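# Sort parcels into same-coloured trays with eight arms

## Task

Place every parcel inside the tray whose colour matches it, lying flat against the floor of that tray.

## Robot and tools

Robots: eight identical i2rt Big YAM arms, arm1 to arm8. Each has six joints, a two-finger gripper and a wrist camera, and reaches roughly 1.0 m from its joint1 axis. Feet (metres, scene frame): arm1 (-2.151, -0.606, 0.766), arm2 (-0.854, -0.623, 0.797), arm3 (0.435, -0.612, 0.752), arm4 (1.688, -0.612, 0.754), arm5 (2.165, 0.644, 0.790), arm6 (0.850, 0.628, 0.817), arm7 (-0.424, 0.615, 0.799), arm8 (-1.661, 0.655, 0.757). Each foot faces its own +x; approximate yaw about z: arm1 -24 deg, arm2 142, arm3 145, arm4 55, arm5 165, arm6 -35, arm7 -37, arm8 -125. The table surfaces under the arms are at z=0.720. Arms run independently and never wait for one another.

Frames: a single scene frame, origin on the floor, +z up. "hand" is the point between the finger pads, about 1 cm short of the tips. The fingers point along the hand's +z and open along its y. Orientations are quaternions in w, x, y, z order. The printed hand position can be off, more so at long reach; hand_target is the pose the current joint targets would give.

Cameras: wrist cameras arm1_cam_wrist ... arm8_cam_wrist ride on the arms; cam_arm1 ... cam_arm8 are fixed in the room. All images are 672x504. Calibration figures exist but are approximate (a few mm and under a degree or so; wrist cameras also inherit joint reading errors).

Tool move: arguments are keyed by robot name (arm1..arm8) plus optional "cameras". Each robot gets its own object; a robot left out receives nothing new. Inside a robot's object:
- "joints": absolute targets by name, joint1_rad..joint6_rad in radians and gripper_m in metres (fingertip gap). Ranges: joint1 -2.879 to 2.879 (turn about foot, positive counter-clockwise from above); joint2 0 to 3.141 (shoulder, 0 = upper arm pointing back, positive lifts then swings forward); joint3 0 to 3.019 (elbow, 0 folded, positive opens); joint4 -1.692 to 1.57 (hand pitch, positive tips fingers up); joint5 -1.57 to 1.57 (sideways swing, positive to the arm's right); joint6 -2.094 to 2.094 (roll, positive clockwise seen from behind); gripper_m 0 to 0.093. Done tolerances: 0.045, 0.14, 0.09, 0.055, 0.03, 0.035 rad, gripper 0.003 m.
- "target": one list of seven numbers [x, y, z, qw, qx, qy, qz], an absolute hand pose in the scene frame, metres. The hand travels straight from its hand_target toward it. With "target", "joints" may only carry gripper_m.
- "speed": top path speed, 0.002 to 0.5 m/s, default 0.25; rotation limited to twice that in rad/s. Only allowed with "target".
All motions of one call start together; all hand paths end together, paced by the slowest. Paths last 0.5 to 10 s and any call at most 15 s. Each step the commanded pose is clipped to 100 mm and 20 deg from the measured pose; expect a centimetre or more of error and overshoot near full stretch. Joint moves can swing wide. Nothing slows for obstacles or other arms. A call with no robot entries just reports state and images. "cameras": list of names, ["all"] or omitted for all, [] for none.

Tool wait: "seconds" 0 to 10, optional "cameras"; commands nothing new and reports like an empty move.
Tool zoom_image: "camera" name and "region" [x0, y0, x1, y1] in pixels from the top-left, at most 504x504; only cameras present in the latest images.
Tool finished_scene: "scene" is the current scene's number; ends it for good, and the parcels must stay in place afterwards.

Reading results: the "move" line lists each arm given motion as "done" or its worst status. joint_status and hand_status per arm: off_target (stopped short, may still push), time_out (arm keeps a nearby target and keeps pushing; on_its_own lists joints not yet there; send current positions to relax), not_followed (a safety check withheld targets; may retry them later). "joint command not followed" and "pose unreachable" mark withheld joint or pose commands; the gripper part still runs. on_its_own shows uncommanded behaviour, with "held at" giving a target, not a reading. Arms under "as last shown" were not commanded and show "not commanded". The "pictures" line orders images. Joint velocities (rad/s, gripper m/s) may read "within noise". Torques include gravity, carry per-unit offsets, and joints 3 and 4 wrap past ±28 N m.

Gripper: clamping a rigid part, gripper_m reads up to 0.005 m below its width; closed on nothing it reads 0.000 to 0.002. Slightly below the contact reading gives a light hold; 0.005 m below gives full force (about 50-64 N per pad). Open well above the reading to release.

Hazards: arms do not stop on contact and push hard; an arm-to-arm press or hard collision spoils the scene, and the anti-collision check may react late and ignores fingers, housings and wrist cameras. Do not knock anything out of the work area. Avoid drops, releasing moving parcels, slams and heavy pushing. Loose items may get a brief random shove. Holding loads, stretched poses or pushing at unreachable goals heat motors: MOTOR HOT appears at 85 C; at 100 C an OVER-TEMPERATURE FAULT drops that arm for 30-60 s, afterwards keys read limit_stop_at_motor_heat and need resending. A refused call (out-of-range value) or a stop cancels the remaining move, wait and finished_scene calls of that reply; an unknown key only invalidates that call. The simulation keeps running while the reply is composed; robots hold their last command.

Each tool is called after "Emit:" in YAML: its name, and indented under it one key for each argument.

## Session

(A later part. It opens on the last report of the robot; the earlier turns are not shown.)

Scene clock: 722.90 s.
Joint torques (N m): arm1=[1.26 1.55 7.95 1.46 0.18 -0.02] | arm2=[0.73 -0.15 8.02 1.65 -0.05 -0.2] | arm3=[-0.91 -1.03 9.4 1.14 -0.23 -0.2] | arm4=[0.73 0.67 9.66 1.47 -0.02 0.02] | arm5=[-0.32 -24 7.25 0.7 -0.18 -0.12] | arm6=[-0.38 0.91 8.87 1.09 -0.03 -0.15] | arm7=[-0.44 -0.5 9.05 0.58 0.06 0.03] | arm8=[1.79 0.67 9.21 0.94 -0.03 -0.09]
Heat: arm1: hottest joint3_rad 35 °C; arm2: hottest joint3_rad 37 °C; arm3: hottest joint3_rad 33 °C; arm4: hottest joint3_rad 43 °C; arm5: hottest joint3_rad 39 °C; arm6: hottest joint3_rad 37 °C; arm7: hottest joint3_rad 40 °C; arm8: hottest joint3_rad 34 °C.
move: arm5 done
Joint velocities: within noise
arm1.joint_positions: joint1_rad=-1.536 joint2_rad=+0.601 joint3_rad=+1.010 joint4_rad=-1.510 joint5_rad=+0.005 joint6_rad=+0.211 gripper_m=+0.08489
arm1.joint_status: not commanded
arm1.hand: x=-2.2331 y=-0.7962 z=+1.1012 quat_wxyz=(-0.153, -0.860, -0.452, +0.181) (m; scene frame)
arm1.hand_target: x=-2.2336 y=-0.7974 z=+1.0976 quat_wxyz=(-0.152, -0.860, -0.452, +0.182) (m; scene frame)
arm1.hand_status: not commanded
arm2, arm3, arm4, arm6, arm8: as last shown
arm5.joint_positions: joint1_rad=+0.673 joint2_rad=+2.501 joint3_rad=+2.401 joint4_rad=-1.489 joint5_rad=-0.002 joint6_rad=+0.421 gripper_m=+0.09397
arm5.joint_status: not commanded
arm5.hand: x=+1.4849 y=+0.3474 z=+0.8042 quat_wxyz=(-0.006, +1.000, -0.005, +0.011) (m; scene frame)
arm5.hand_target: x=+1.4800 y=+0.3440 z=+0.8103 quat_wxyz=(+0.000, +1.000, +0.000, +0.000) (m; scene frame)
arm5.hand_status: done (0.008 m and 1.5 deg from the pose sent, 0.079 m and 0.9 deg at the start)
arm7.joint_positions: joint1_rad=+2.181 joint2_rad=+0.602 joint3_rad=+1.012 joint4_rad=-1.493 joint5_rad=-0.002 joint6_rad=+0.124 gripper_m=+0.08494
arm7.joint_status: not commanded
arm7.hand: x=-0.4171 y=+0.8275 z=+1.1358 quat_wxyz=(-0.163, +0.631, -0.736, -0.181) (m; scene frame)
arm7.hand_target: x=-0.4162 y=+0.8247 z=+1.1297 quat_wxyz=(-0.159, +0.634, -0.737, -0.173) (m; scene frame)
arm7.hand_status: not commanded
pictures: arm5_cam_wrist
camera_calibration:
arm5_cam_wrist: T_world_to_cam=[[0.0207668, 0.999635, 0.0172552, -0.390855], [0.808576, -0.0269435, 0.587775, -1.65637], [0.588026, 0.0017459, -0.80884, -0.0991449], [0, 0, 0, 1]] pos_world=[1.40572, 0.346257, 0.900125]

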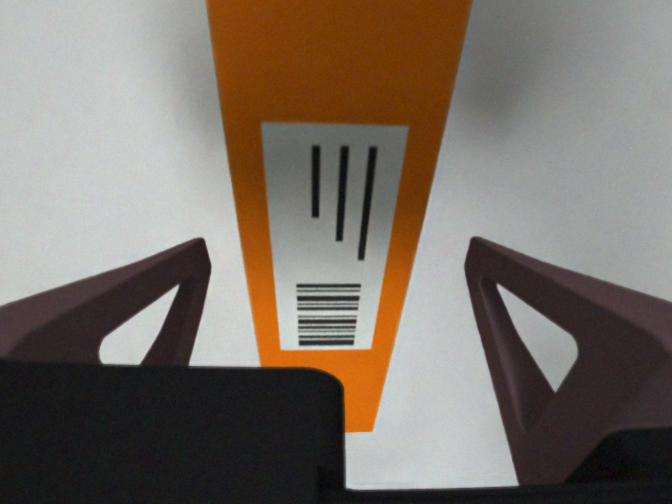

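Emit:
move:
  arm5: {"target":[1.48,0.341,0.765,0,1,0,0],"speed":0.15}
  cameras: []

Emit:
move:
  arm5: {"joints":{"gripper_m":0.045}}
  cameras: ["arm5_cam_wrist"]

Emit:
move:
  arm5: {"target":[1.51,0.355,0.93,0,1,0,0],"speed":0.25}
  cameras: []

Emit:
move:
  arm5: {"joints":{"joint2_rad":1.2,"joint3_rad":1.3,"joint4_rad":-1.65}}
  cameras: []

Emit:
move:
  arm5: {"joints":{"joint1_rad":-1.686,"joint6_rad":0.1}}
  cameras: []

Emit:
move:
  arm5: {"target":[2.42,1.295,0.96,0,0.5098,-0.8603,0],"speed":0.3}
  cameras: ["arm5_cam_wrist","cam_arm5"]

Scene clock: 737.90 s.
Joint torques (N m): arm1=[1.55 1.44 7.82 1.52 0.16 -0.01] | arm2=[0.73 -0.15 8.02 1.63 -0.05 -0.2] | arm3=[-0.97 -1.14 9.39 1.14 -0.24 -0.2] | arm4=[0.73 0.67 9.65 1.47 -0.02 0.02] | arm5=[-0.5 -21.95 7.1 0.7 -0.21 -0.11] | arm6=[-0.26 0.91 8.87 1.06 -0.03 -0.14] | arm7=[-0.5 -0.38 9.03 0.53 0.06 0.03] | arm8=[1.73 0.73 9.18 0.92 -0.04 -0.09]
Heat: arm1: hottest joint3_rad 35 °C; arm2: hottest joint3_rad 37 °C; arm3: hottest joint3_rad 33 °C; arm4: hottest joint3_rad 43 °C; arm5: hottest joint3_rad 38 °C; arm6: hottest joint3_rad 37 °C; arm7: hottest joint3_rad 40 °C; arm8: hottest joint3_rad 34 °C.
move: arm5 done
Joint velocities: within noise
arm1, arm2, arm3, arm4, arm6, arm7, arm8: as last shown
arm5.joint_positions: joint1_rad=+0.673 joint2_rad=+2.533 joint3_rad=+2.350 joint4_rad=-1.402 joint5_rad=-0.002 joint6_rad=+0.421 gripper_m=+0.09397
arm5.joint_status: not commanded
arm5.hand: x=+1.4836 y=+0.3470 z=+0.7614 quat_wxyz=(-0.005, +1.000, -0.005, +0.009) (m; scene frame)
arm5.hand_target: x=+1.4801 y=+0.3411 z=+0.7651 quat_wxyz=(+0.000, +1.000, +0.000, +0.000) (m; scene frame)
arm5.hand_status: done (0.008 m and 1.3 deg from the pose sent, 0.040 m and 1.5 deg at the start)
pictures: none
No camera images: "cameras" was empty.

Scene clock: 738.50 s.
Joint torques (N m): arm1=[0.97 1.2 7.84 1.4 0.18 0] | arm2=[0.73 -0.21 8.02 1.65 -0.05 -0.19] | arm3=[-0.97 -1.08 9.36 1.17 -0.23 -0.2] | arm4=[0.79 0.73 9.66 1.47 -0.02 0.02] | arm5=[-0.03 -22.01 6.99 0.76 -0.12 -0.11] | arm6=[-0.32 0.97 8.87 1.06 -0.02 -0.14] | arm7=[-0.67 -0.5 9.06 0.55 0.06 0.05] | arm8=[1.55 0.73 9.22 0.9 -0.07 -0.09]
Heat: arm1: hottest joint3_rad 35 °C; arm2: hottest joint3_rad 37 °C; arm3: hottest joint3_rad 33 °C; arm4: hottest joint3_rad 43 °C; arm5: hottest joint3_rad 38 °C; arm6: hottest joint3_rad 37 °C; arm7: hottest joint3_rad 40 °C; arm8: hottest joint3_rad 34 °C.
move: arm5 off_target
Joint velocities: within noise
arm1, arm2, arm3, arm4, arm6, arm7, arm8: as last shown
arm5.joint_positions: joint1_rad=+0.673 joint2_rad=+2.533 joint3_rad=+2.350 joint4_rad=-1.402 joint5_rad=-0.004 joint6_rad=+0.421 gripper_m=+0.05869
arm5.joint_status: gripper_m off_target (ended at +0.05872, target +0.04500)
arm5.hand: x=+1.4837 y=+0.3468 z=+0.7614 quat_wxyz=(-0.004, +1.000, -0.005, +0.009) (m; scene frame)
arm5.hand_target: x=+1.4801 y=+0.3411 z=+0.7651 quat_wxyz=(+0.000, +1.000, +0.000, +0.000) (m; scene frame)
arm5.hand_status: not commanded
pictures: arm5_cam_wrist
camera_calibration:
arm5_cam_wrist: T_world_to_cam=[[0.0208232, 0.999677, 0.0145915, -0.387568], [0.809858, -0.0254238, 0.586074, -1.6314], [0.586256, -0.000386887, -0.810126, -0.128797], [0, 0, 0, 1]] pos_world=[1.40478, 0.345916, 0.857434]

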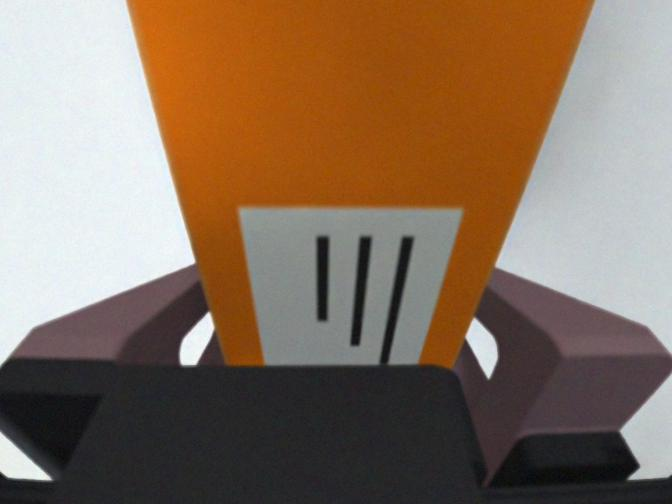

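Scene clock: 740.03 s.
Joint torques (N m): arm1=[1.49 1.49 7.91 1.39 0.2 0.02] | arm2=[0.73 -0.15 8.02 1.63 -0.05 -0.19] | arm3=[-0.91 -1.03 9.37 1.11 -0.24 -0.2] | arm4=[0.73 0.67 9.66 1.47 -0.02 0.02] | arm5=[-0.26 -20.6 9.99 -0.31 -0.11 -0.12] | arm6=[-0.26 0.91 8.85 1.09 -0.02 -0.14] | arm7=[-0.73 -0.73 9.07 0.57 0.07 0.02] | arm8=[1.49 0.67 9.16 0.94 -0.05 -0.1]
Heat: arm1: hottest joint3_rad 35 °C; arm2: hottest joint3_rad 37 °C; arm3: hottest joint3_rad 33 °C; arm4: hottest joint3_rad 43 °C; arm5: hottest joint3_rad 38 °C; arm6: hottest joint3_rad 37 °C; arm7: hottest joint3_rad 40 °C; arm8: hottest joint3_rad 34 °C.
move: arm5 off_target
Joint velocities: within noise
arm1, arm2, arm3, arm4, arm6, arm7, arm8: as last shown
arm5.joint_positions: joint1_rad=+0.673 joint2_rad=+2.334 joint3_rad=+2.363 joint4_rad=-1.635 joint5_rad=-0.004 joint6_rad=+0.421 gripper_m=+0.05870
arm5.joint_status: not commanded
arm5.hand: x=+1.5175 y=+0.3608 z=+0.9087 quat_wxyz=(-0.008, +1.000, -0.005, +0.019) (m; scene frame)
arm5.hand_target: x=+1.5108 y=+0.3554 z=+0.9301 quat_wxyz=(+0.000, +1.000, +0.000, -0.001) (m; scene frame)
arm5.hand_status: off_target (0.023 m and 2.4 deg from the pose sent, 0.171 m and 1.3 deg at the start)
pictures: none
No camera images: "cameras" was empty.

Scene clock: 741.77 s.
Joint torques (N m): arm1=[1.67 1.38 7.91 1.52 0.16 0] | arm2=[0.73 -0.15 8.02 1.63 -0.05 -0.19] | arm3=[-1.08 -1.14 9.37 1.14 -0.23 -0.2] | arm4=[0.79 0.67 9.65 1.47 -0.02 0.02] | arm5=[-0.91 -6.59 7.16 0.08 -0.11 -0.09] | arm6=[-0.32 0.97 8.85 1.09 -0.03 -0.14] | arm7=[-0.67 -0.67 9.05 0.57 0.08 0.03] | arm8=[1.67 0.62 9.2 0.92 -0.04 -0.1]
Heat: arm1: hottest joint3_rad 35 °C; arm2: hottest joint3_rad 37 °C; arm3: hottest joint3_rad 33 °C; arm4: hottest joint3_rad 43 °C; arm5: hottest joint3_rad 38 °C; arm6: hottest joint3_rad 37 °C; arm7: hottest joint3_rad 40 °C; arm8: hottest joint3_rad 34 °C.
move: arm5 done
Joint velocities: within noise
arm1, arm2, arm3, arm4, arm6, arm7, arm8: as last shown
arm5.joint_positions: joint1_rad=+0.673 joint2_rad=+1.204 joint3_rad=+1.290 joint4_rad=-1.646 joint5_rad=-0.004 joint6_rad=+0.421 gripper_m=+0.05870
arm5.joint_status: all done
arm5.hand: x=+1.8587 y=+0.5090 z=+1.0837 quat_wxyz=(+0.001, +1.000, -0.005, -0.002) (m; scene frame)
arm5.hand_target: x=+1.8589 y=+0.5079 z=+1.0888 quat_wxyz=(+0.003, +1.000, +0.000, -0.007) (m; scene frame)
arm5.hand_status: not commanded
pictures: none
No camera images: "cameras" was empty.

Scene clock: 744.23 s.
Joint torques (N m): arm1=[1.61 1.55 7.94 1.43 0.18 0] | arm2=[0.73 -0.21 8.02 1.65 -0.05 -0.2] | arm3=[-0.91 -1.14 9.37 1.17 -0.24 -0.19] | arm4=[0.73 0.73 9.66 1.47 -0.02 0.02] | arm5=[-0.56 -6.12 7.35 0.18 -0.19 -0.15] | arm6=[-0.32 0.91 8.83 1.07 -0.03 -0.14] | arm7=[-0.38 -0.56 9.05 0.53 0.06 0.04] | arm8=[1.67 0.44 9.18 0.94 -0.06 -0.11]
Heat: arm1: hottest joint3_rad 35 °C; arm2: hottest joint3_rad 37 °C; arm3: hottest joint3_rad 33 °C; arm4: hottest joint3_rad 43 °C; arm5: hottest joint3_rad 38 °C; arm6: hottest joint3_rad 37 °C; arm7: hottest joint3_rad 40 °C; arm8: hottest joint3_rad 34 °C.
move: arm5 done
Joint velocities: within noise
arm1, arm2, arm3, arm4, arm7, arm8: as last shown
arm5.joint_positions: joint1_rad=-1.690 joint2_rad=+1.204 joint3_rad=+1.290 joint4_rad=-1.646 joint5_rad=-0.002 joint6_rad=+0.110 gripper_m=+0.05870
arm5.joint_status: all done
arm5.hand: x=+2.2871 y=+0.9513 z=+1.0880 quat_wxyz=(-0.007, +0.515, -0.857, -0.006) (m; scene frame)
arm5.hand_target: x=+2.2856 y=+0.9521 z=+1.0931 quat_wxyz=(-0.010, +0.520, -0.854, -0.009) (m; scene frame)
arm5.hand_status: not commanded
arm6.joint_positions: joint1_rad=+0.210 joint2_rad=+0.606 joint3_rad=+0.997 joint4_rad=-1.506 joint5_rad=+0.001 joint6_rad=-0.397 gripper_m=+0.09288
arm6.joint_status: not commanded
arm6.hand: x=+1.0434 y=+0.5443 z=+1.1441 quat_wxyz=(-0.208, -0.005, -0.974, +0.089) (m; scene frame)
arm6.hand_target: x=+1.0442 y=+0.5449 z=+1.1472 quat_wxyz=(-0.214, +0.000, -0.972, +0.092) (m; scene frame)
arm6.hand_status: not commanded
pictures: none
No camera images: "cameras" was empty.

Scene clock: 746.77 s.
Joint torques (N m): arm1=[1.32 1.55 7.87 1.44 0.18 0] | arm2=[0.73 -0.15 8.02 1.65 -0.05 -0.19] | arm3=[-1.03 -1.14 9.4 1.16 -0.24 -0.2] | arm4=[0.73 0.67 9.66 1.47 -0.02 0.02] | arm5=[-0.67 -20.07 10.44 0.06 -0.11 0.06] | arm6=[-0.26 0.97 8.87 1.05 -0.03 -0.15] | arm7=[-0.5 -0.62 9.09 0.57 0.06 0.04] | arm8=[1.79 0.67 9.17 0.98 -0.05 -0.1]
Heat: arm1: hottest joint3_rad 35 °C; arm2: hottest joint3_rad 37 °C; arm3: hottest joint3_rad 33 °C; arm4: hottest joint3_rad 43 °C; arm5: hottest joint3_rad 38 °C; arm6: hottest joint3_rad 37 °C; arm7: hottest joint3_rad 40 °C; arm8: hottest joint3_rad 34 °C.
move: arm5 off_target
Joint velocities: within noise
arm1, arm2, arm3, arm4, arm6, arm7, arm8: as last shown
arm5.joint_positions: joint1_rad=-1.690 joint2_rad=+2.278 joint3_rad=+2.329 joint4_rad=-1.666 joint5_rad=-0.002 joint6_rad=+0.116 gripper_m=+0.05870
arm5.joint_status: not commanded
arm5.hand: x=+2.4203 y=+1.2841 z=+0.9431 quat_wxyz=(+0.015, +0.512, -0.859, +0.011) (m; scene frame)
arm5.hand_target: x=+2.4195 y=+1.2942 z=+0.9601 quat_wxyz=(-0.001, +0.510, -0.860, -0.001) (m; scene frame)
arm5.hand_status: off_target (0.020 m and 2.1 deg from the pose sent, 0.390 m and 1.2 deg at the start)
pictures: arm5_cam_wrist, cam_arm5
camera_calibration:
arm5_cam_wrist: T_world_to_cam=[[0.874049, -0.485751, 0.0091584, -1.49925], [-0.393214, -0.696218, 0.600553, 1.28691], [-0.285343, -0.528514, -0.799532, 2.24742], [0, 0, 0, 1]] pos_world=[2.45773, 1.3555, 1.03776]

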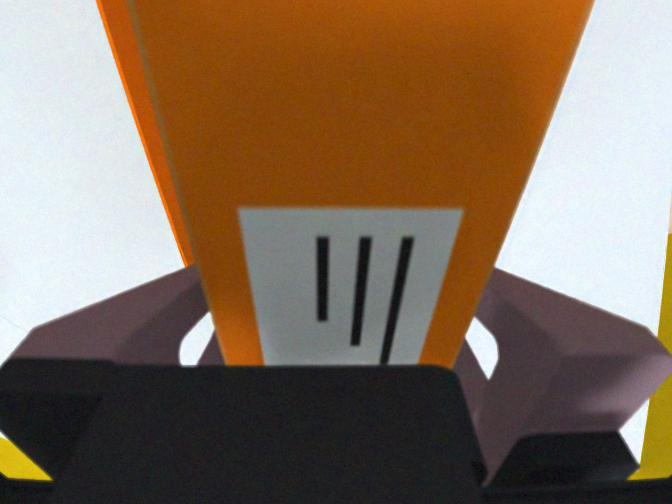

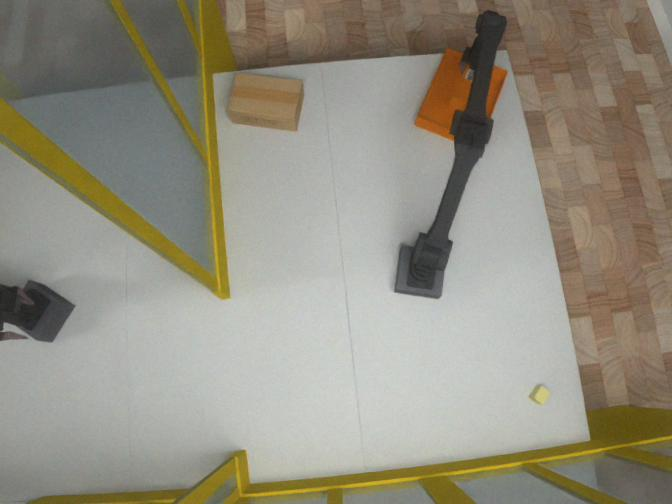

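Emit:
move:
  arm5: {"target":[2.415,1.308,0.925,0,0.5217,-0.8531,0],"speed":0.25}
  cameras: ["arm5_cam_wrist","cam_arm5"]

Scene clock: 762.90 s.
Joint torques (N m): arm1=[1.2 1.96 7.88 1.51 0.16 0.02] | arm2=[0.73 -0.15 8.02 1.65 -0.05 -0.19] | arm3=[-1.03 -1.08 9.36 1.14 -0.23 -0.2] | arm4=[0.73 0.73 9.66 1.47 -0.02 0.02] | arm5=[-0.09 -21.71 8.73 0.5 -0.09 -0.13] | arm6=[-0.32 0.97 8.85 1.07 -0.03 -0.14] | arm7=[-0.5 -0.62 9.02 0.61 0.04 0.03] | arm8=[1.73 0.91 9.2 0.85 -0.06 -0.11]
Heat: arm1: hottest joint3_rad 35 °C; arm2: hottest joint3_rad 37 °C; arm3: hottest joint3_rad 33 °C; arm4: hottest joint3_rad 43 °C; arm5: hottest joint3_rad 38 °C; arm6: hottest joint3_rad 37 °C; arm7: hottest joint3_rad 40 °C; arm8: hottest joint3_rad 34 °C.
move: arm5 off_target
Joint velocities: within noise
arm1, arm6, arm7: as last shown
arm2.joint_positions: joint1_rad=-1.432 joint2_rad=+0.604 joint3_rad=+1.004 joint4_rad=-1.509 joint5_rad=+0.002 joint6_rad=-0.188 gripper_m=+0.09293
arm2.joint_status: not commanded
arm2.hand: x=-0.7487 y=-0.4416 z=+1.1275 quat_wxyz=(-0.208, +0.564, -0.793, -0.095) (m; scene frame)
arm2.hand_target: x=-0.7494 y=-0.4401 z=+1.1276 quat_wxyz=(-0.213, +0.571, -0.787, -0.097) (m; scene frame)
arm2.hand_status: not commanded
arm3.joint_positions: joint1_rad=-1.220 joint2_rad=+0.604 joint3_rad=+0.998 joint4_rad=-1.508 joint5_rad=+0.000 joint6_rad=+0.064 gripper_m=+0.09297
arm3.joint_status: not commanded
arm3.hand: x=+0.4878 y=-0.4111 z=+1.0807 quat_wxyz=(-0.179, +0.569, -0.790, -0.145) (m; scene frame)
arm3.hand_target: x=+0.4884 y=-0.4100 z=+1.0830 quat_wxyz=(-0.184, +0.572, -0.785, -0.148) (m; scene frame)
arm3.hand_status: not commanded
arm4.joint_positions: joint1_rad=+1.869 joint2_rad=+0.606 joint3_rad=+1.008 joint4_rad=-1.509 joint5_rad=+0.011 joint6_rad=-0.308 gripper_m=+0.09291
arm4.joint_status: not commanded
arm4.hand: x=+1.4923 y=-0.5396 z=+1.0867 quat_wxyz=(-0.071, +0.972, -0.009, -0.222) (m; scene frame)
arm4.hand_target: x=+1.4916 y=-0.5409 z=+1.0852 quat_wxyz=(-0.073, +0.972, -0.003, -0.226) (m; scene frame)
arm4.hand_status: not commanded
arm5.joint_positions: joint1_rad=-1.674 joint2_rad=+2.329 joint3_rad=+2.329 joint4_rad=-1.627 joint5_rad=-0.002 joint6_rad=+0.116 gripper_m=+0.05870
arm5.joint_status: not commanded
arm5.hand: x=+2.4137 y=+1.2971 z=+0.9089 quat_wxyz=(+0.020, +0.518, -0.855, +0.015) (m; scene frame)
arm5.hand_target: x=+2.4147 y=+1.3074 z=+0.9253 quat_wxyz=(+0.000, +0.522, -0.853, +0.000) (m; scene frame)
arm5.hand_status: off_target (0.019 m and 2.8 deg from the pose sent, 0.030 m and 2.5 deg at the start)
arm8.joint_positions: joint1_rad=+0.399 joint2_rad=+0.607 joint3_rad=+1.005 joint4_rad=-1.508 joint5_rad=-0.001 joint6_rad=-0.009 gripper_m=+0.09292
arm8.joint_status: not commanded
arm8.hand: x=-1.7047 y=+0.4491 z=+1.0879 quat_wxyz=(-0.144, -0.753, -0.617, +0.178) (m; scene frame)
arm8.hand_target: x=-1.7051 y=+0.4492 z=+1.0877 quat_wxyz=(-0.146, -0.750, -0.618, +0.183) (m; scene frame)
arm8.hand_status: not commanded
pictures: arm5_cam_wrist, cam_arm5
camera_calibration:
arm5_cam_wrist: T_world_to_cam=[[0.881393, -0.47226, 0.0107878, -1.52361], [-0.38007, -0.695405, 0.609884, 1.27264], [-0.280522, -0.541648, -0.792418, 2.22402], [0, 0, 0, 1]] pos_world=[2.45048, 1.3701, 1.00263]

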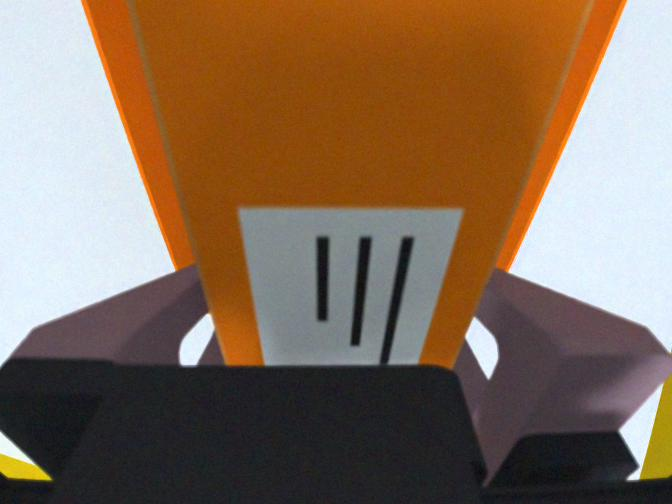

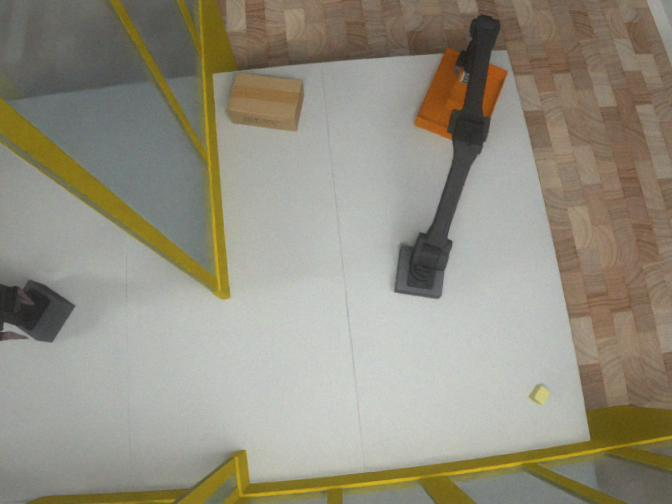

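Emit:
move:
  arm5: {"target":[2.416,1.302,0.81,0,0.5217,-0.8531,0],"speed":0.15}
  cameras: ["arm5_cam_wrist","cam_arm5"]

Scene clock: 775.57 s.
Joint torques (N m): arm1=[1.32 1.32 7.91 1.5 0.18 0.02] | arm2=[0.67 -0.15 8.02 1.65 -0.05 -0.19] | arm3=[-1.08 -1.08 9.37 1.14 -0.24 -0.2] | arm4=[0.73 0.67 9.66 1.47 -0.02 0.02] | arm5=[-0.91 -21.71 7.16 0.65 -0.08 -0.14] | arm6=[-0.26 0.91 8.85 1.09 -0.03 -0.14] | arm7=[-0.56 -0.56 9.05 0.54 0.06 0.03] | arm8=[1.73 0.67 9.22 0.92 -0.04 -0.1]
Heat: arm1: hottest joint3_rad 35 °C; arm2: hottest joint3_rad 37 °C; arm3: hottest joint3_rad 33 °C; arm4: hottest joint3_rad 43 °C; arm5: hottest joint3_rad 38 °C; arm6: hottest joint3_rad 37 °C; arm7: hottest joint3_rad 40 °C; arm8: hottest joint3_rad 34 °C.
move: arm5 done
Joint velocities: within noise
arm1.joint_positions: joint1_rad=-1.536 joint2_rad=+0.601 joint3_rad=+1.010 joint4_rad=-1.510 joint5_rad=+0.005 joint6_rad=+0.211 gripper_m=+0.08489
arm1.joint_status: not commanded
arm1.hand: x=-2.2331 y=-0.7962 z=+1.1012 quat_wxyz=(-0.153, -0.860, -0.452, +0.181) (m; scene frame)
arm1.hand_target: x=-2.2336 y=-0.7974 z=+1.0976 quat_wxyz=(-0.152, -0.860, -0.452, +0.182) (m; scene frame)
arm1.hand_status: not commanded
arm2, arm3, arm4, arm6, arm8: as last shown
arm5.joint_positions: joint1_rad=-1.674 joint2_rad=+2.352 joint3_rad=+2.092 joint4_rad=-1.345 joint5_rad=-0.002 joint6_rad=+0.116 gripper_m=+0.05870
arm5.joint_status: not commanded
arm5.hand: x=+2.4134 y=+1.2958 z=+0.8031 quat_wxyz=(+0.011, +0.518, -0.855, +0.008) (m; scene frame)
arm5.hand_target: x=+2.4159 y=+1.3018 z=+0.8102 quat_wxyz=(+0.000, +0.522, -0.853, +0.000) (m; scene frame)
arm5.hand_status: done (0.010 m and 1.6 deg from the pose sent, 0.099 m and 2.8 deg at the start)
arm7.joint_positions: joint1_rad=+2.181 joint2_rad=+0.602 joint3_rad=+1.012 joint4_rad=-1.493 joint5_rad=-0.002 joint6_rad=+0.124 gripper_m=+0.08494
arm7.joint_status: not commanded
arm7.hand: x=-0.4171 y=+0.8275 z=+1.1358 quat_wxyz=(-0.163, +0.631, -0.736, -0.181) (m; scene frame)
arm7.hand_target: x=-0.4162 y=+0.8247 z=+1.1297 quat_wxyz=(-0.159, +0.634, -0.737, -0.173) (m; scene frame)
arm7.hand_status: not commanded
pictures: arm5_cam_wrist, cam_arm5
camera_calibration:
arm5_cam_wrist: T_world_to_cam=[[0.881332, -0.472431, 0.00792588, -1.5201], [-0.384871, -0.708055, 0.592058, 1.37847], [-0.274094, -0.52485, -0.805856, 2.11293], [0, 0, 0, 1]] pos_world=[2.44939, 1.36687, 0.898634]

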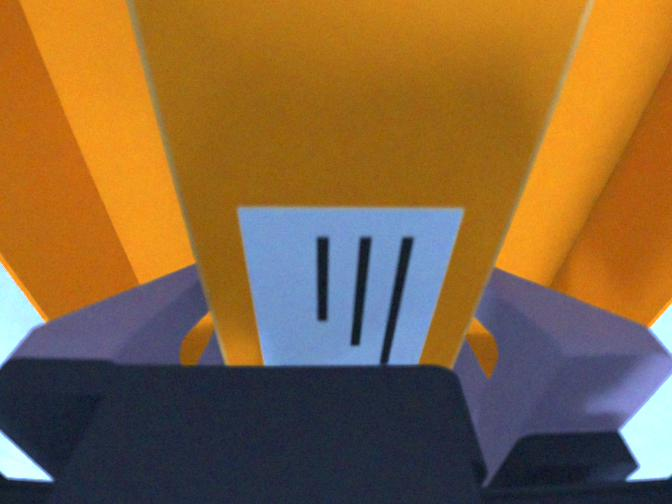

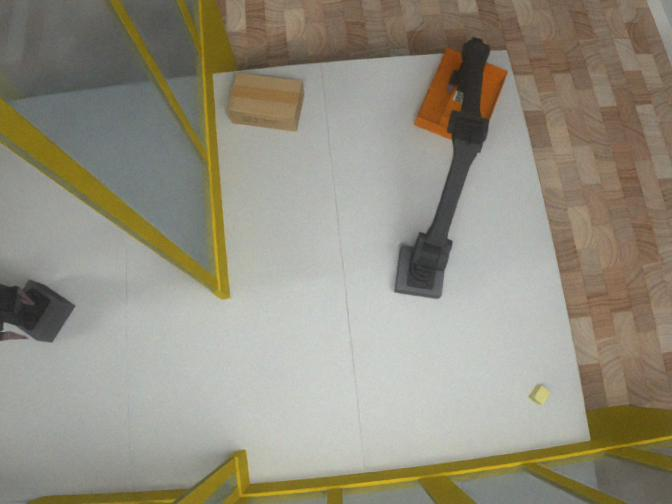

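Emit:
move:
  arm5: {"target":[2.416,1.302,0.78,0,0.5217,-0.8531,0],"speed":0.06}
  cameras: []

Emit:
move:
  arm5: {"target":[2.416,1.302,0.763,0,0.5217,-0.8531,0],"speed":0.06}
  cameras: ["cam_arm5"]

Emit:
move:
  arm5: {"target":[2.416,1.302,0.752,0,0.5217,-0.8531,0],"speed":0.06}
  cameras: ["cam_arm5"]

Scene clock: 783.07 s.
Joint torques (N m): arm1=[1.26 1.73 7.82 1.52 0.19 0] | arm2=[0.73 -0.21 8.02 1.63 -0.05 -0.2] | arm3=[-0.91 -1.08 9.39 1.13 -0.23 -0.19] | arm4=[0.73 0.73 9.66 1.47 -0.02 0.02] | arm5=[-1.14 -20.01 6.52 0.69 -0.09 -0.15] | arm6=[-0.26 0.97 8.85 1.07 -0.03 -0.14] | arm7=[-0.62 -0.56 9.09 0.53 0.06 0.04] | arm8=[1.67 0.79 9.24 0.96 -0.04 -0.11]
Heat: arm1: hottest joint3_rad 35 °C; arm2: hottest joint3_rad 37 °C; arm3: hottest joint3_rad 33 °C; arm4: hottest joint3_rad 43 °C; arm5: hottest joint2_rad 38 °C; arm6: hottest joint3_rad 37 °C; arm7: hottest joint3_rad 40 °C; arm8: hottest joint3_rad 34 °C.
move: arm5 done
Joint velocities: within noise
arm1, arm2, arm3, arm4, arm6, arm7, arm8: as last shown
arm5.joint_positions: joint1_rad=-1.674 joint2_rad=+2.375 joint3_rad=+2.062 joint4_rad=-1.286 joint5_rad=-0.002 joint6_rad=+0.116 gripper_m=+0.05870
arm5.joint_status: not commanded
arm5.hand: x=+2.4137 y=+1.2966 z=+0.7761 quat_wxyz=(+0.009, +0.518, -0.855, +0.006) (m; scene frame)
arm5.hand_target: x=+2.4160 y=+1.3020 z=+0.7800 quat_wxyz=(+0.000, +0.522, -0.853, +0.000) (m; scene frame)
arm5.hand_status: done (0.007 m and 1.3 deg from the pose sent, 0.024 m and 1.6 deg at the start)
pictures: none
No camera images: "cameras" was empty.

Scene clock: 784.13 s.
Joint torques (N m): arm1=[1.55 1.44 7.91 1.43 0.18 0] | arm2=[0.73 -0.15 8.02 1.65 -0.05 -0.2] | arm3=[-0.97 -1.08 9.36 1.11 -0.23 -0.2] | arm4=[0.73 0.67 9.66 1.47 -0.02 0.02] | arm5=[-0.85 -20.95 6.5 0.61 -0.09 -0.12] | arm6=[-0.32 0.97 8.87 1.09 -0.03 -0.14] | arm7=[-0.44 -0.62 9.02 0.53 0.06 0.03] | arm8=[1.61 0.44 9.21 0.95 -0.04 -0.09]
Heat: arm1: hottest joint3_rad 35 °C; arm2: hottest joint3_rad 37 °C; arm3: hottest joint3_rad 33 °C; arm4: hottest joint3_rad 43 °C; arm5: hottest joint2_rad 38 °C; arm6: hottest joint3_rad 37 °C; arm7: hottest joint3_rad 40 °C; arm8: hottest joint3_rad 34 °C.
move: arm5 done
Joint velocities: within noise
arm1, arm2, arm3, arm4, arm6, arm7, arm8: as last shown
arm5.joint_positions: joint1_rad=-1.674 joint2_rad=+2.389 joint3_rad=+2.049 joint4_rad=-1.254 joint5_rad=-0.002 joint6_rad=+0.116 gripper_m=+0.05870
arm5.joint_status: not commanded
arm5.hand: x=+2.4141 y=+1.2974 z=+0.7620 quat_wxyz=(+0.007, +0.518, -0.855, +0.005) (m; scene frame)
arm5.hand_target: x=+2.4160 y=+1.3020 z=+0.7629 quat_wxyz=(+0.000, +0.522, -0.853, +0.000) (m; scene frame)
arm5.hand_status: done (0.005 m and 1.0 deg from the pose sent, 0.014 m and 1.3 deg at the start)
pictures: cam_arm5

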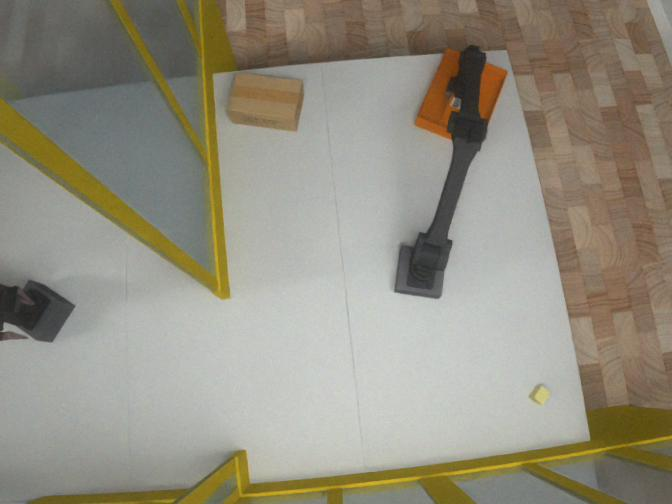

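Scene clock: 785.10 s.
Joint torques (N m): arm1=[1.61 1.26 7.79 1.51 0.17 0.02] | arm2=[0.73 -0.15 8.02 1.65 -0.05 -0.19] | arm3=[-0.97 -0.97 9.36 1.11 -0.25 -0.19] | arm4=[0.73 0.67 9.66 1.47 -0.03 0.02] | arm5=[-1.08 -19.9 6.38 1.18 -0.1 -0.12] | arm6=[-0.26 0.97 8.85 1.07 -0.02 -0.14] | arm7=[-0.5 -0.44 9.09 0.53 0.06 0.03] | arm8=[1.67 0.67 9.2 0.9 -0.06 -0.11]
Heat: arm1: hottest joint3_rad 35 °C; arm2: hottest joint3_rad 37 °C; arm3: hottest joint3_rad 33 °C; arm4: hottest joint3_rad 43 °C; arm5: hottest joint3_rad 38 °C; arm6: hottest joint3_rad 37 °C; arm7: hottest joint3_rad 40 °C; arm8: hottest joint3_rad 34 °C.
move: arm5 done
Joint velocities: within noise
arm1, arm2, arm3, arm4, arm6, arm7, arm8: as last shown
arm5.joint_positions: joint1_rad=-1.674 joint2_rad=+2.389 joint3_rad=+2.047 joint4_rad=-1.246 joint5_rad=-0.002 joint6_rad=+0.116 gripper_m=+0.05870
arm5.joint_status: not commanded
arm5.hand: x=+2.4145 y=+1.2984 z=+0.7611 quat_wxyz=(+0.004, +0.518, -0.855, +0.003) (m; scene frame)
arm5.hand_target: x=+2.4159 y=+1.3018 z=+0.7520 quat_wxyz=(+0.000, +0.522, -0.853, +0.000) (m; scene frame)
arm5.hand_status: done (0.010 m and 0.7 deg from the pose sent, 0.011 m and 1.0 deg at the start)
pictures: cam_arm5

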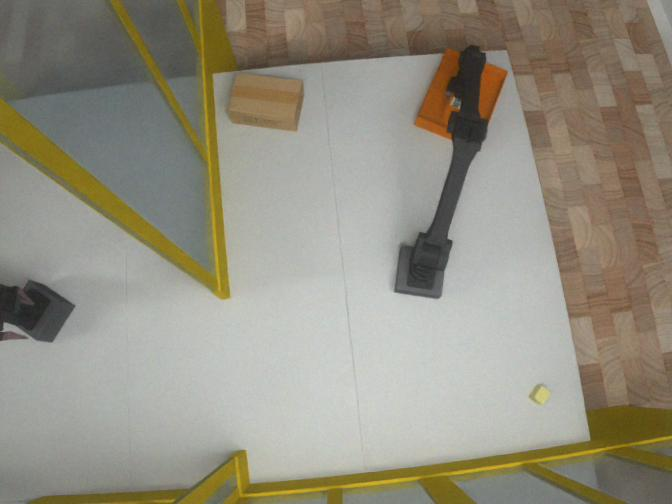

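On the floor. Release.

Emit:
move:
  arm5: {"joints":{"gripper_m":0.085}}
  cameras: []

Emit:
move:
  arm5: {"target":[2.414,1.295,0.95,0,0.5217,-0.8531,0],"speed":0.25}
  cameras: ["arm5_cam_wrist"]

Emit:
move:
  arm5: {"joints":{"joint2_rad":0.6,"joint3_rad":1.0,"joint4_rad":-1.5}}
  cameras: ["cam_arm1","cam_arm3","cam_arm5","cam_arm7"]

Scene clock: 792.13 s.
Joint torques (N m): arm1=[1.44 1.49 7.88 1.46 0.18 0.03] | arm2=[0.73 -0.15 8.02 1.65 -0.05 -0.19] | arm3=[-0.91 -0.97 9.36 1.14 -0.24 -0.2] | arm4=[0.73 0.67 9.65 1.47 -0.02 0.02] | arm5=[-0.91 -20.48 6.78 0.79 -0.09 -0.11] | arm6=[-0.32 0.97 8.85 1.07 -0.03 -0.14] | arm7=[-0.56 -0.73 9.03 0.59 0.06 0.04] | arm8=[1.85 0.62 9.21 0.84 -0.06 -0.11]
Heat: arm1: hottest joint3_rad 35 °C; arm2: hottest joint3_rad 37 °C; arm3: hottest joint3_rad 33 °C; arm4: hottest joint3_rad 43 °C; arm5: hottest joint3_rad 38 °C; arm6: hottest joint3_rad 37 °C; arm7: hottest joint3_rad 40 °C; arm8: hottest joint3_rad 34 °C.
move: arm5 done
Joint velocities: within noise
arm1, arm2, arm3, arm4, arm6, arm7, arm8: as last shown
arm5.joint_positions: joint1_rad=-1.674 joint2_rad=+2.397 joint3_rad=+2.042 joint4_rad=-1.235 joint5_rad=-0.002 joint6_rad=+0.116 gripper_m=+0.08487
arm5.joint_status: all done
arm5.hand: x=+2.4144 y=+1.2980 z=+0.7539 quat_wxyz=(+0.005, +0.518, -0.855, +0.004) (m; scene frame)
arm5.hand_target: x=+2.4159 y=+1.3017 z=+0.7521 quat_wxyz=(+0.000, +0.522, -0.853, +0.000) (m; scene frame)
arm5.hand_status: not commanded
pictures: none
No camera images: "cameras" was empty.

Scene clock: 793.97 s.
Joint torques (N m): arm1=[1.44 1.61 7.88 1.44 0.17 -0.01] | arm2=[0.73 -0.21 8.02 1.65 -0.05 -0.2] | arm3=[-0.97 -1.08 9.33 1.13 -0.24 -0.2] | arm4=[0.73 0.73 9.66 1.46 -0.02 0.02] | arm5=[-0.56 -20.13 10.13 -0.18 -0.07 -0.13] | arm6=[-0.32 0.91 8.85 1.06 -0.02 -0.14] | arm7=[-0.62 -0.73 9.06 0.57 0.05 0.03] | arm8=[1.73 0.56 9.21 0.91 -0.06 -0.11]
Heat: arm1: hottest joint3_rad 35 °C; arm2: hottest joint3_rad 37 °C; arm3: hottest joint3_rad 33 °C; arm4: hottest joint3_rad 43 °C; arm5: hottest joint3_rad 38 °C; arm6: hottest joint3_rad 37 °C; arm7: hottest joint3_rad 40 °C; arm8: hottest joint3_rad 34 °C.
move: arm5 off_target
Joint velocities: within noise
arm1, arm2, arm3, arm4, arm7, arm8: as last shown
arm5.joint_positions: joint1_rad=-1.674 joint2_rad=+2.263 joint3_rad=+2.281 joint4_rad=-1.630 joint5_rad=-0.002 joint6_rad=+0.116 gripper_m=+0.08489
arm5.joint_status: not commanded
arm5.hand: x=+2.4094 y=+1.2857 z=+0.9349 quat_wxyz=(+0.014, +0.518, -0.855, +0.010) (m; scene frame)
arm5.hand_target: x=+2.4137 y=+1.2942 z=+0.9499 quat_wxyz=(+0.000, +0.522, -0.853, +0.000) (m; scene frame)
arm5.hand_status: off_target (0.018 m and 2.0 deg from the pose sent, 0.196 m and 0.8 deg at the start; pose on its path clipped on 10 of 55 steps)
arm6.joint_positions: joint1_rad=+0.210 joint2_rad=+0.606 joint3_rad=+0.997 joint4_rad=-1.506 joint5_rad=+0.001 joint6_rad=-0.397 gripper_m=+0.09288
arm6.joint_status: not commanded
arm6.hand: x=+1.0434 y=+0.5443 z=+1.1441 quat_wxyz=(-0.208, -0.005, -0.974, +0.089) (m; scene frame)
arm6.hand_target: x=+1.0442 y=+0.5449 z=+1.1472 quat_wxyz=(-0.214, +0.000, -0.972, +0.092) (m; scene frame)
arm6.hand_status: not commanded
pictures: arm5_cam_wrist
camera_calibration:
arm5_cam_wrist: T_world_to_cam=[[0.881533, -0.472031, 0.00926178, -1.52467], [-0.383188, -0.703882, 0.598095, 1.2767], [-0.2758, -0.53079, -0.801372, 2.2203], [0, 0, 0, 1]] pos_world=[2.44562, 1.35747, 1.02982]

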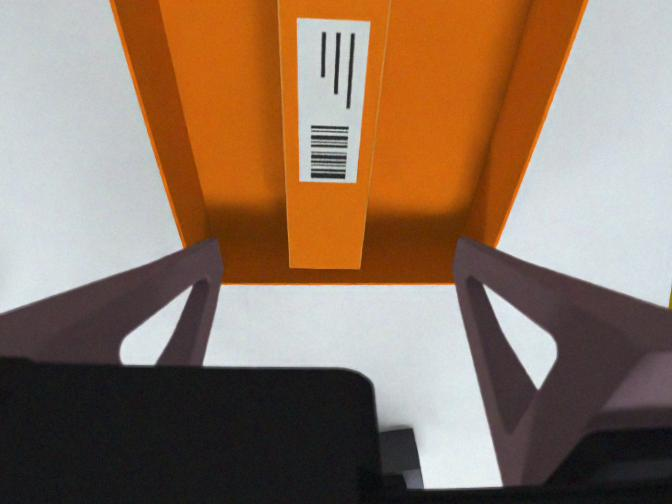

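Scene clock: 795.97 s.
Joint torques (N m): arm1=[1.67 1.73 7.95 1.47 0.16 0.02] | arm2=[0.73 -0.21 8.02 1.65 -0.05 -0.19] | arm3=[-0.79 -1.14 9.39 1.17 -0.24 -0.2] | arm4=[0.73 0.73 9.66 1.47 -0.02 0.02] | arm5=[-1.14 1.96 7.17 1.31 -0.07 -0.14] | arm6=[-0.26 0.97 8.84 1.07 -0.03 -0.14] | arm7=[-0.67 -0.56 9.1 0.58 0.06 0.02] | arm8=[1.79 0.67 9.18 0.94 -0.04 -0.11]
Heat: arm1: hottest joint3_rad 35 °C; arm2: hottest joint3_rad 37 °C; arm3: hottest joint3_rad 33 °C; arm4: hottest joint3_rad 44 °C; arm5: hottest joint3_rad 38 °C; arm6: hottest joint3_rad 37 °C; arm7: hottest joint3_rad 40 °C; arm8: hottest joint3_rad 34 °C.
move: arm5 done
Joint velocities: within noise
arm1, arm2, arm3, arm4, arm6, arm7, arm8: as last shown
arm5.joint_positions: joint1_rad=-1.674 joint2_rad=+0.601 joint3_rad=+0.994 joint4_rad=-1.508 joint5_rad=-0.002 joint6_rad=+0.116 gripper_m=+0.08489
arm5.joint_status: all done
arm5.hand: x=+2.2381 y=+0.8373 z=+1.1181 quat_wxyz=(-0.181, +0.505, -0.832, -0.141) (m; scene frame)
arm5.hand_target: x=+2.2391 y=+0.8390 z=+1.1218 quat_wxyz=(-0.188, +0.507, -0.829, -0.144) (m; scene frame)
arm5.hand_status: not commanded
pictures: cam_arm1, cam_arm3, cam_arm5, cam_arm7

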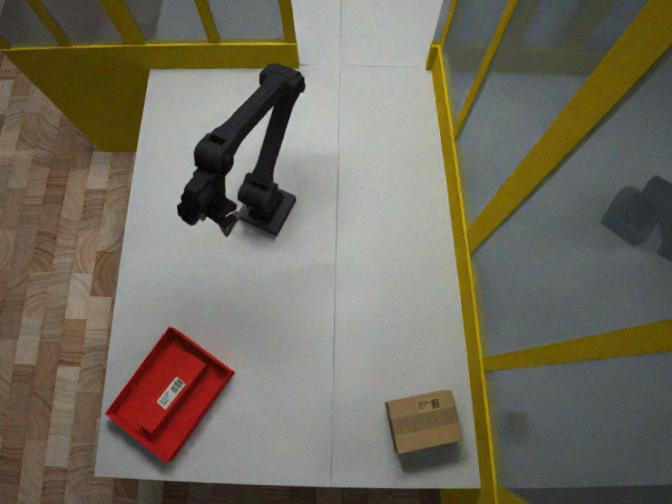

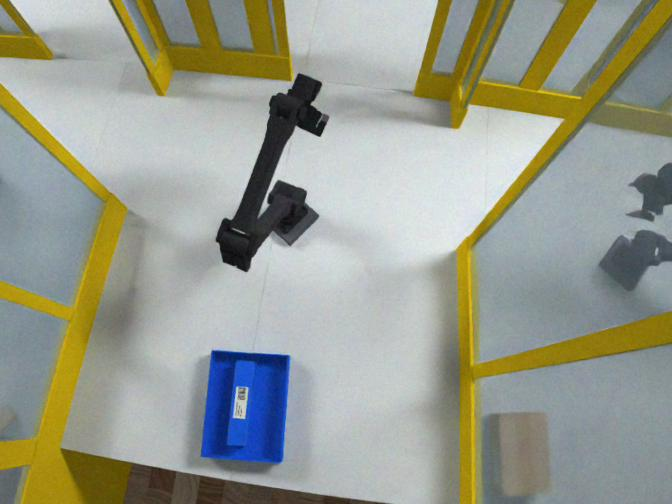

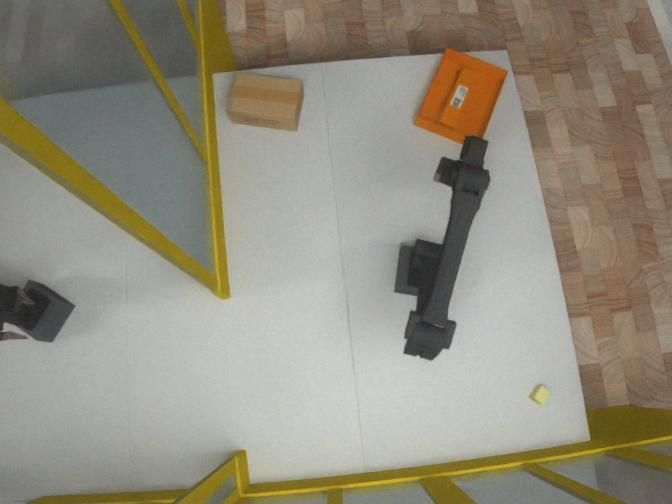

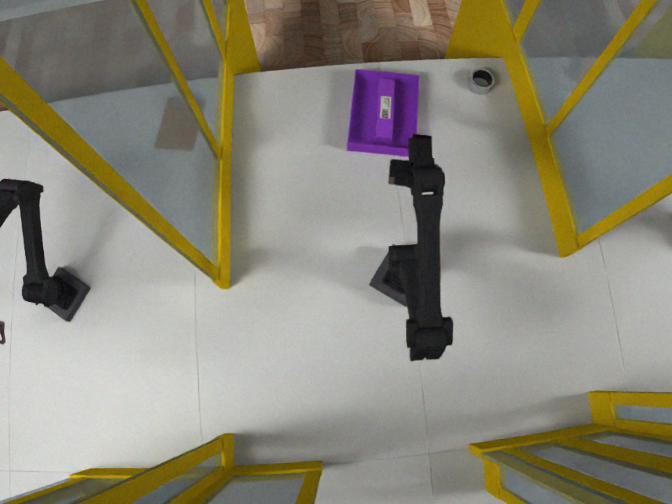

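All four placed.

Emit:
finished_scene:
  scene: 1

The scene is finished: the task was done.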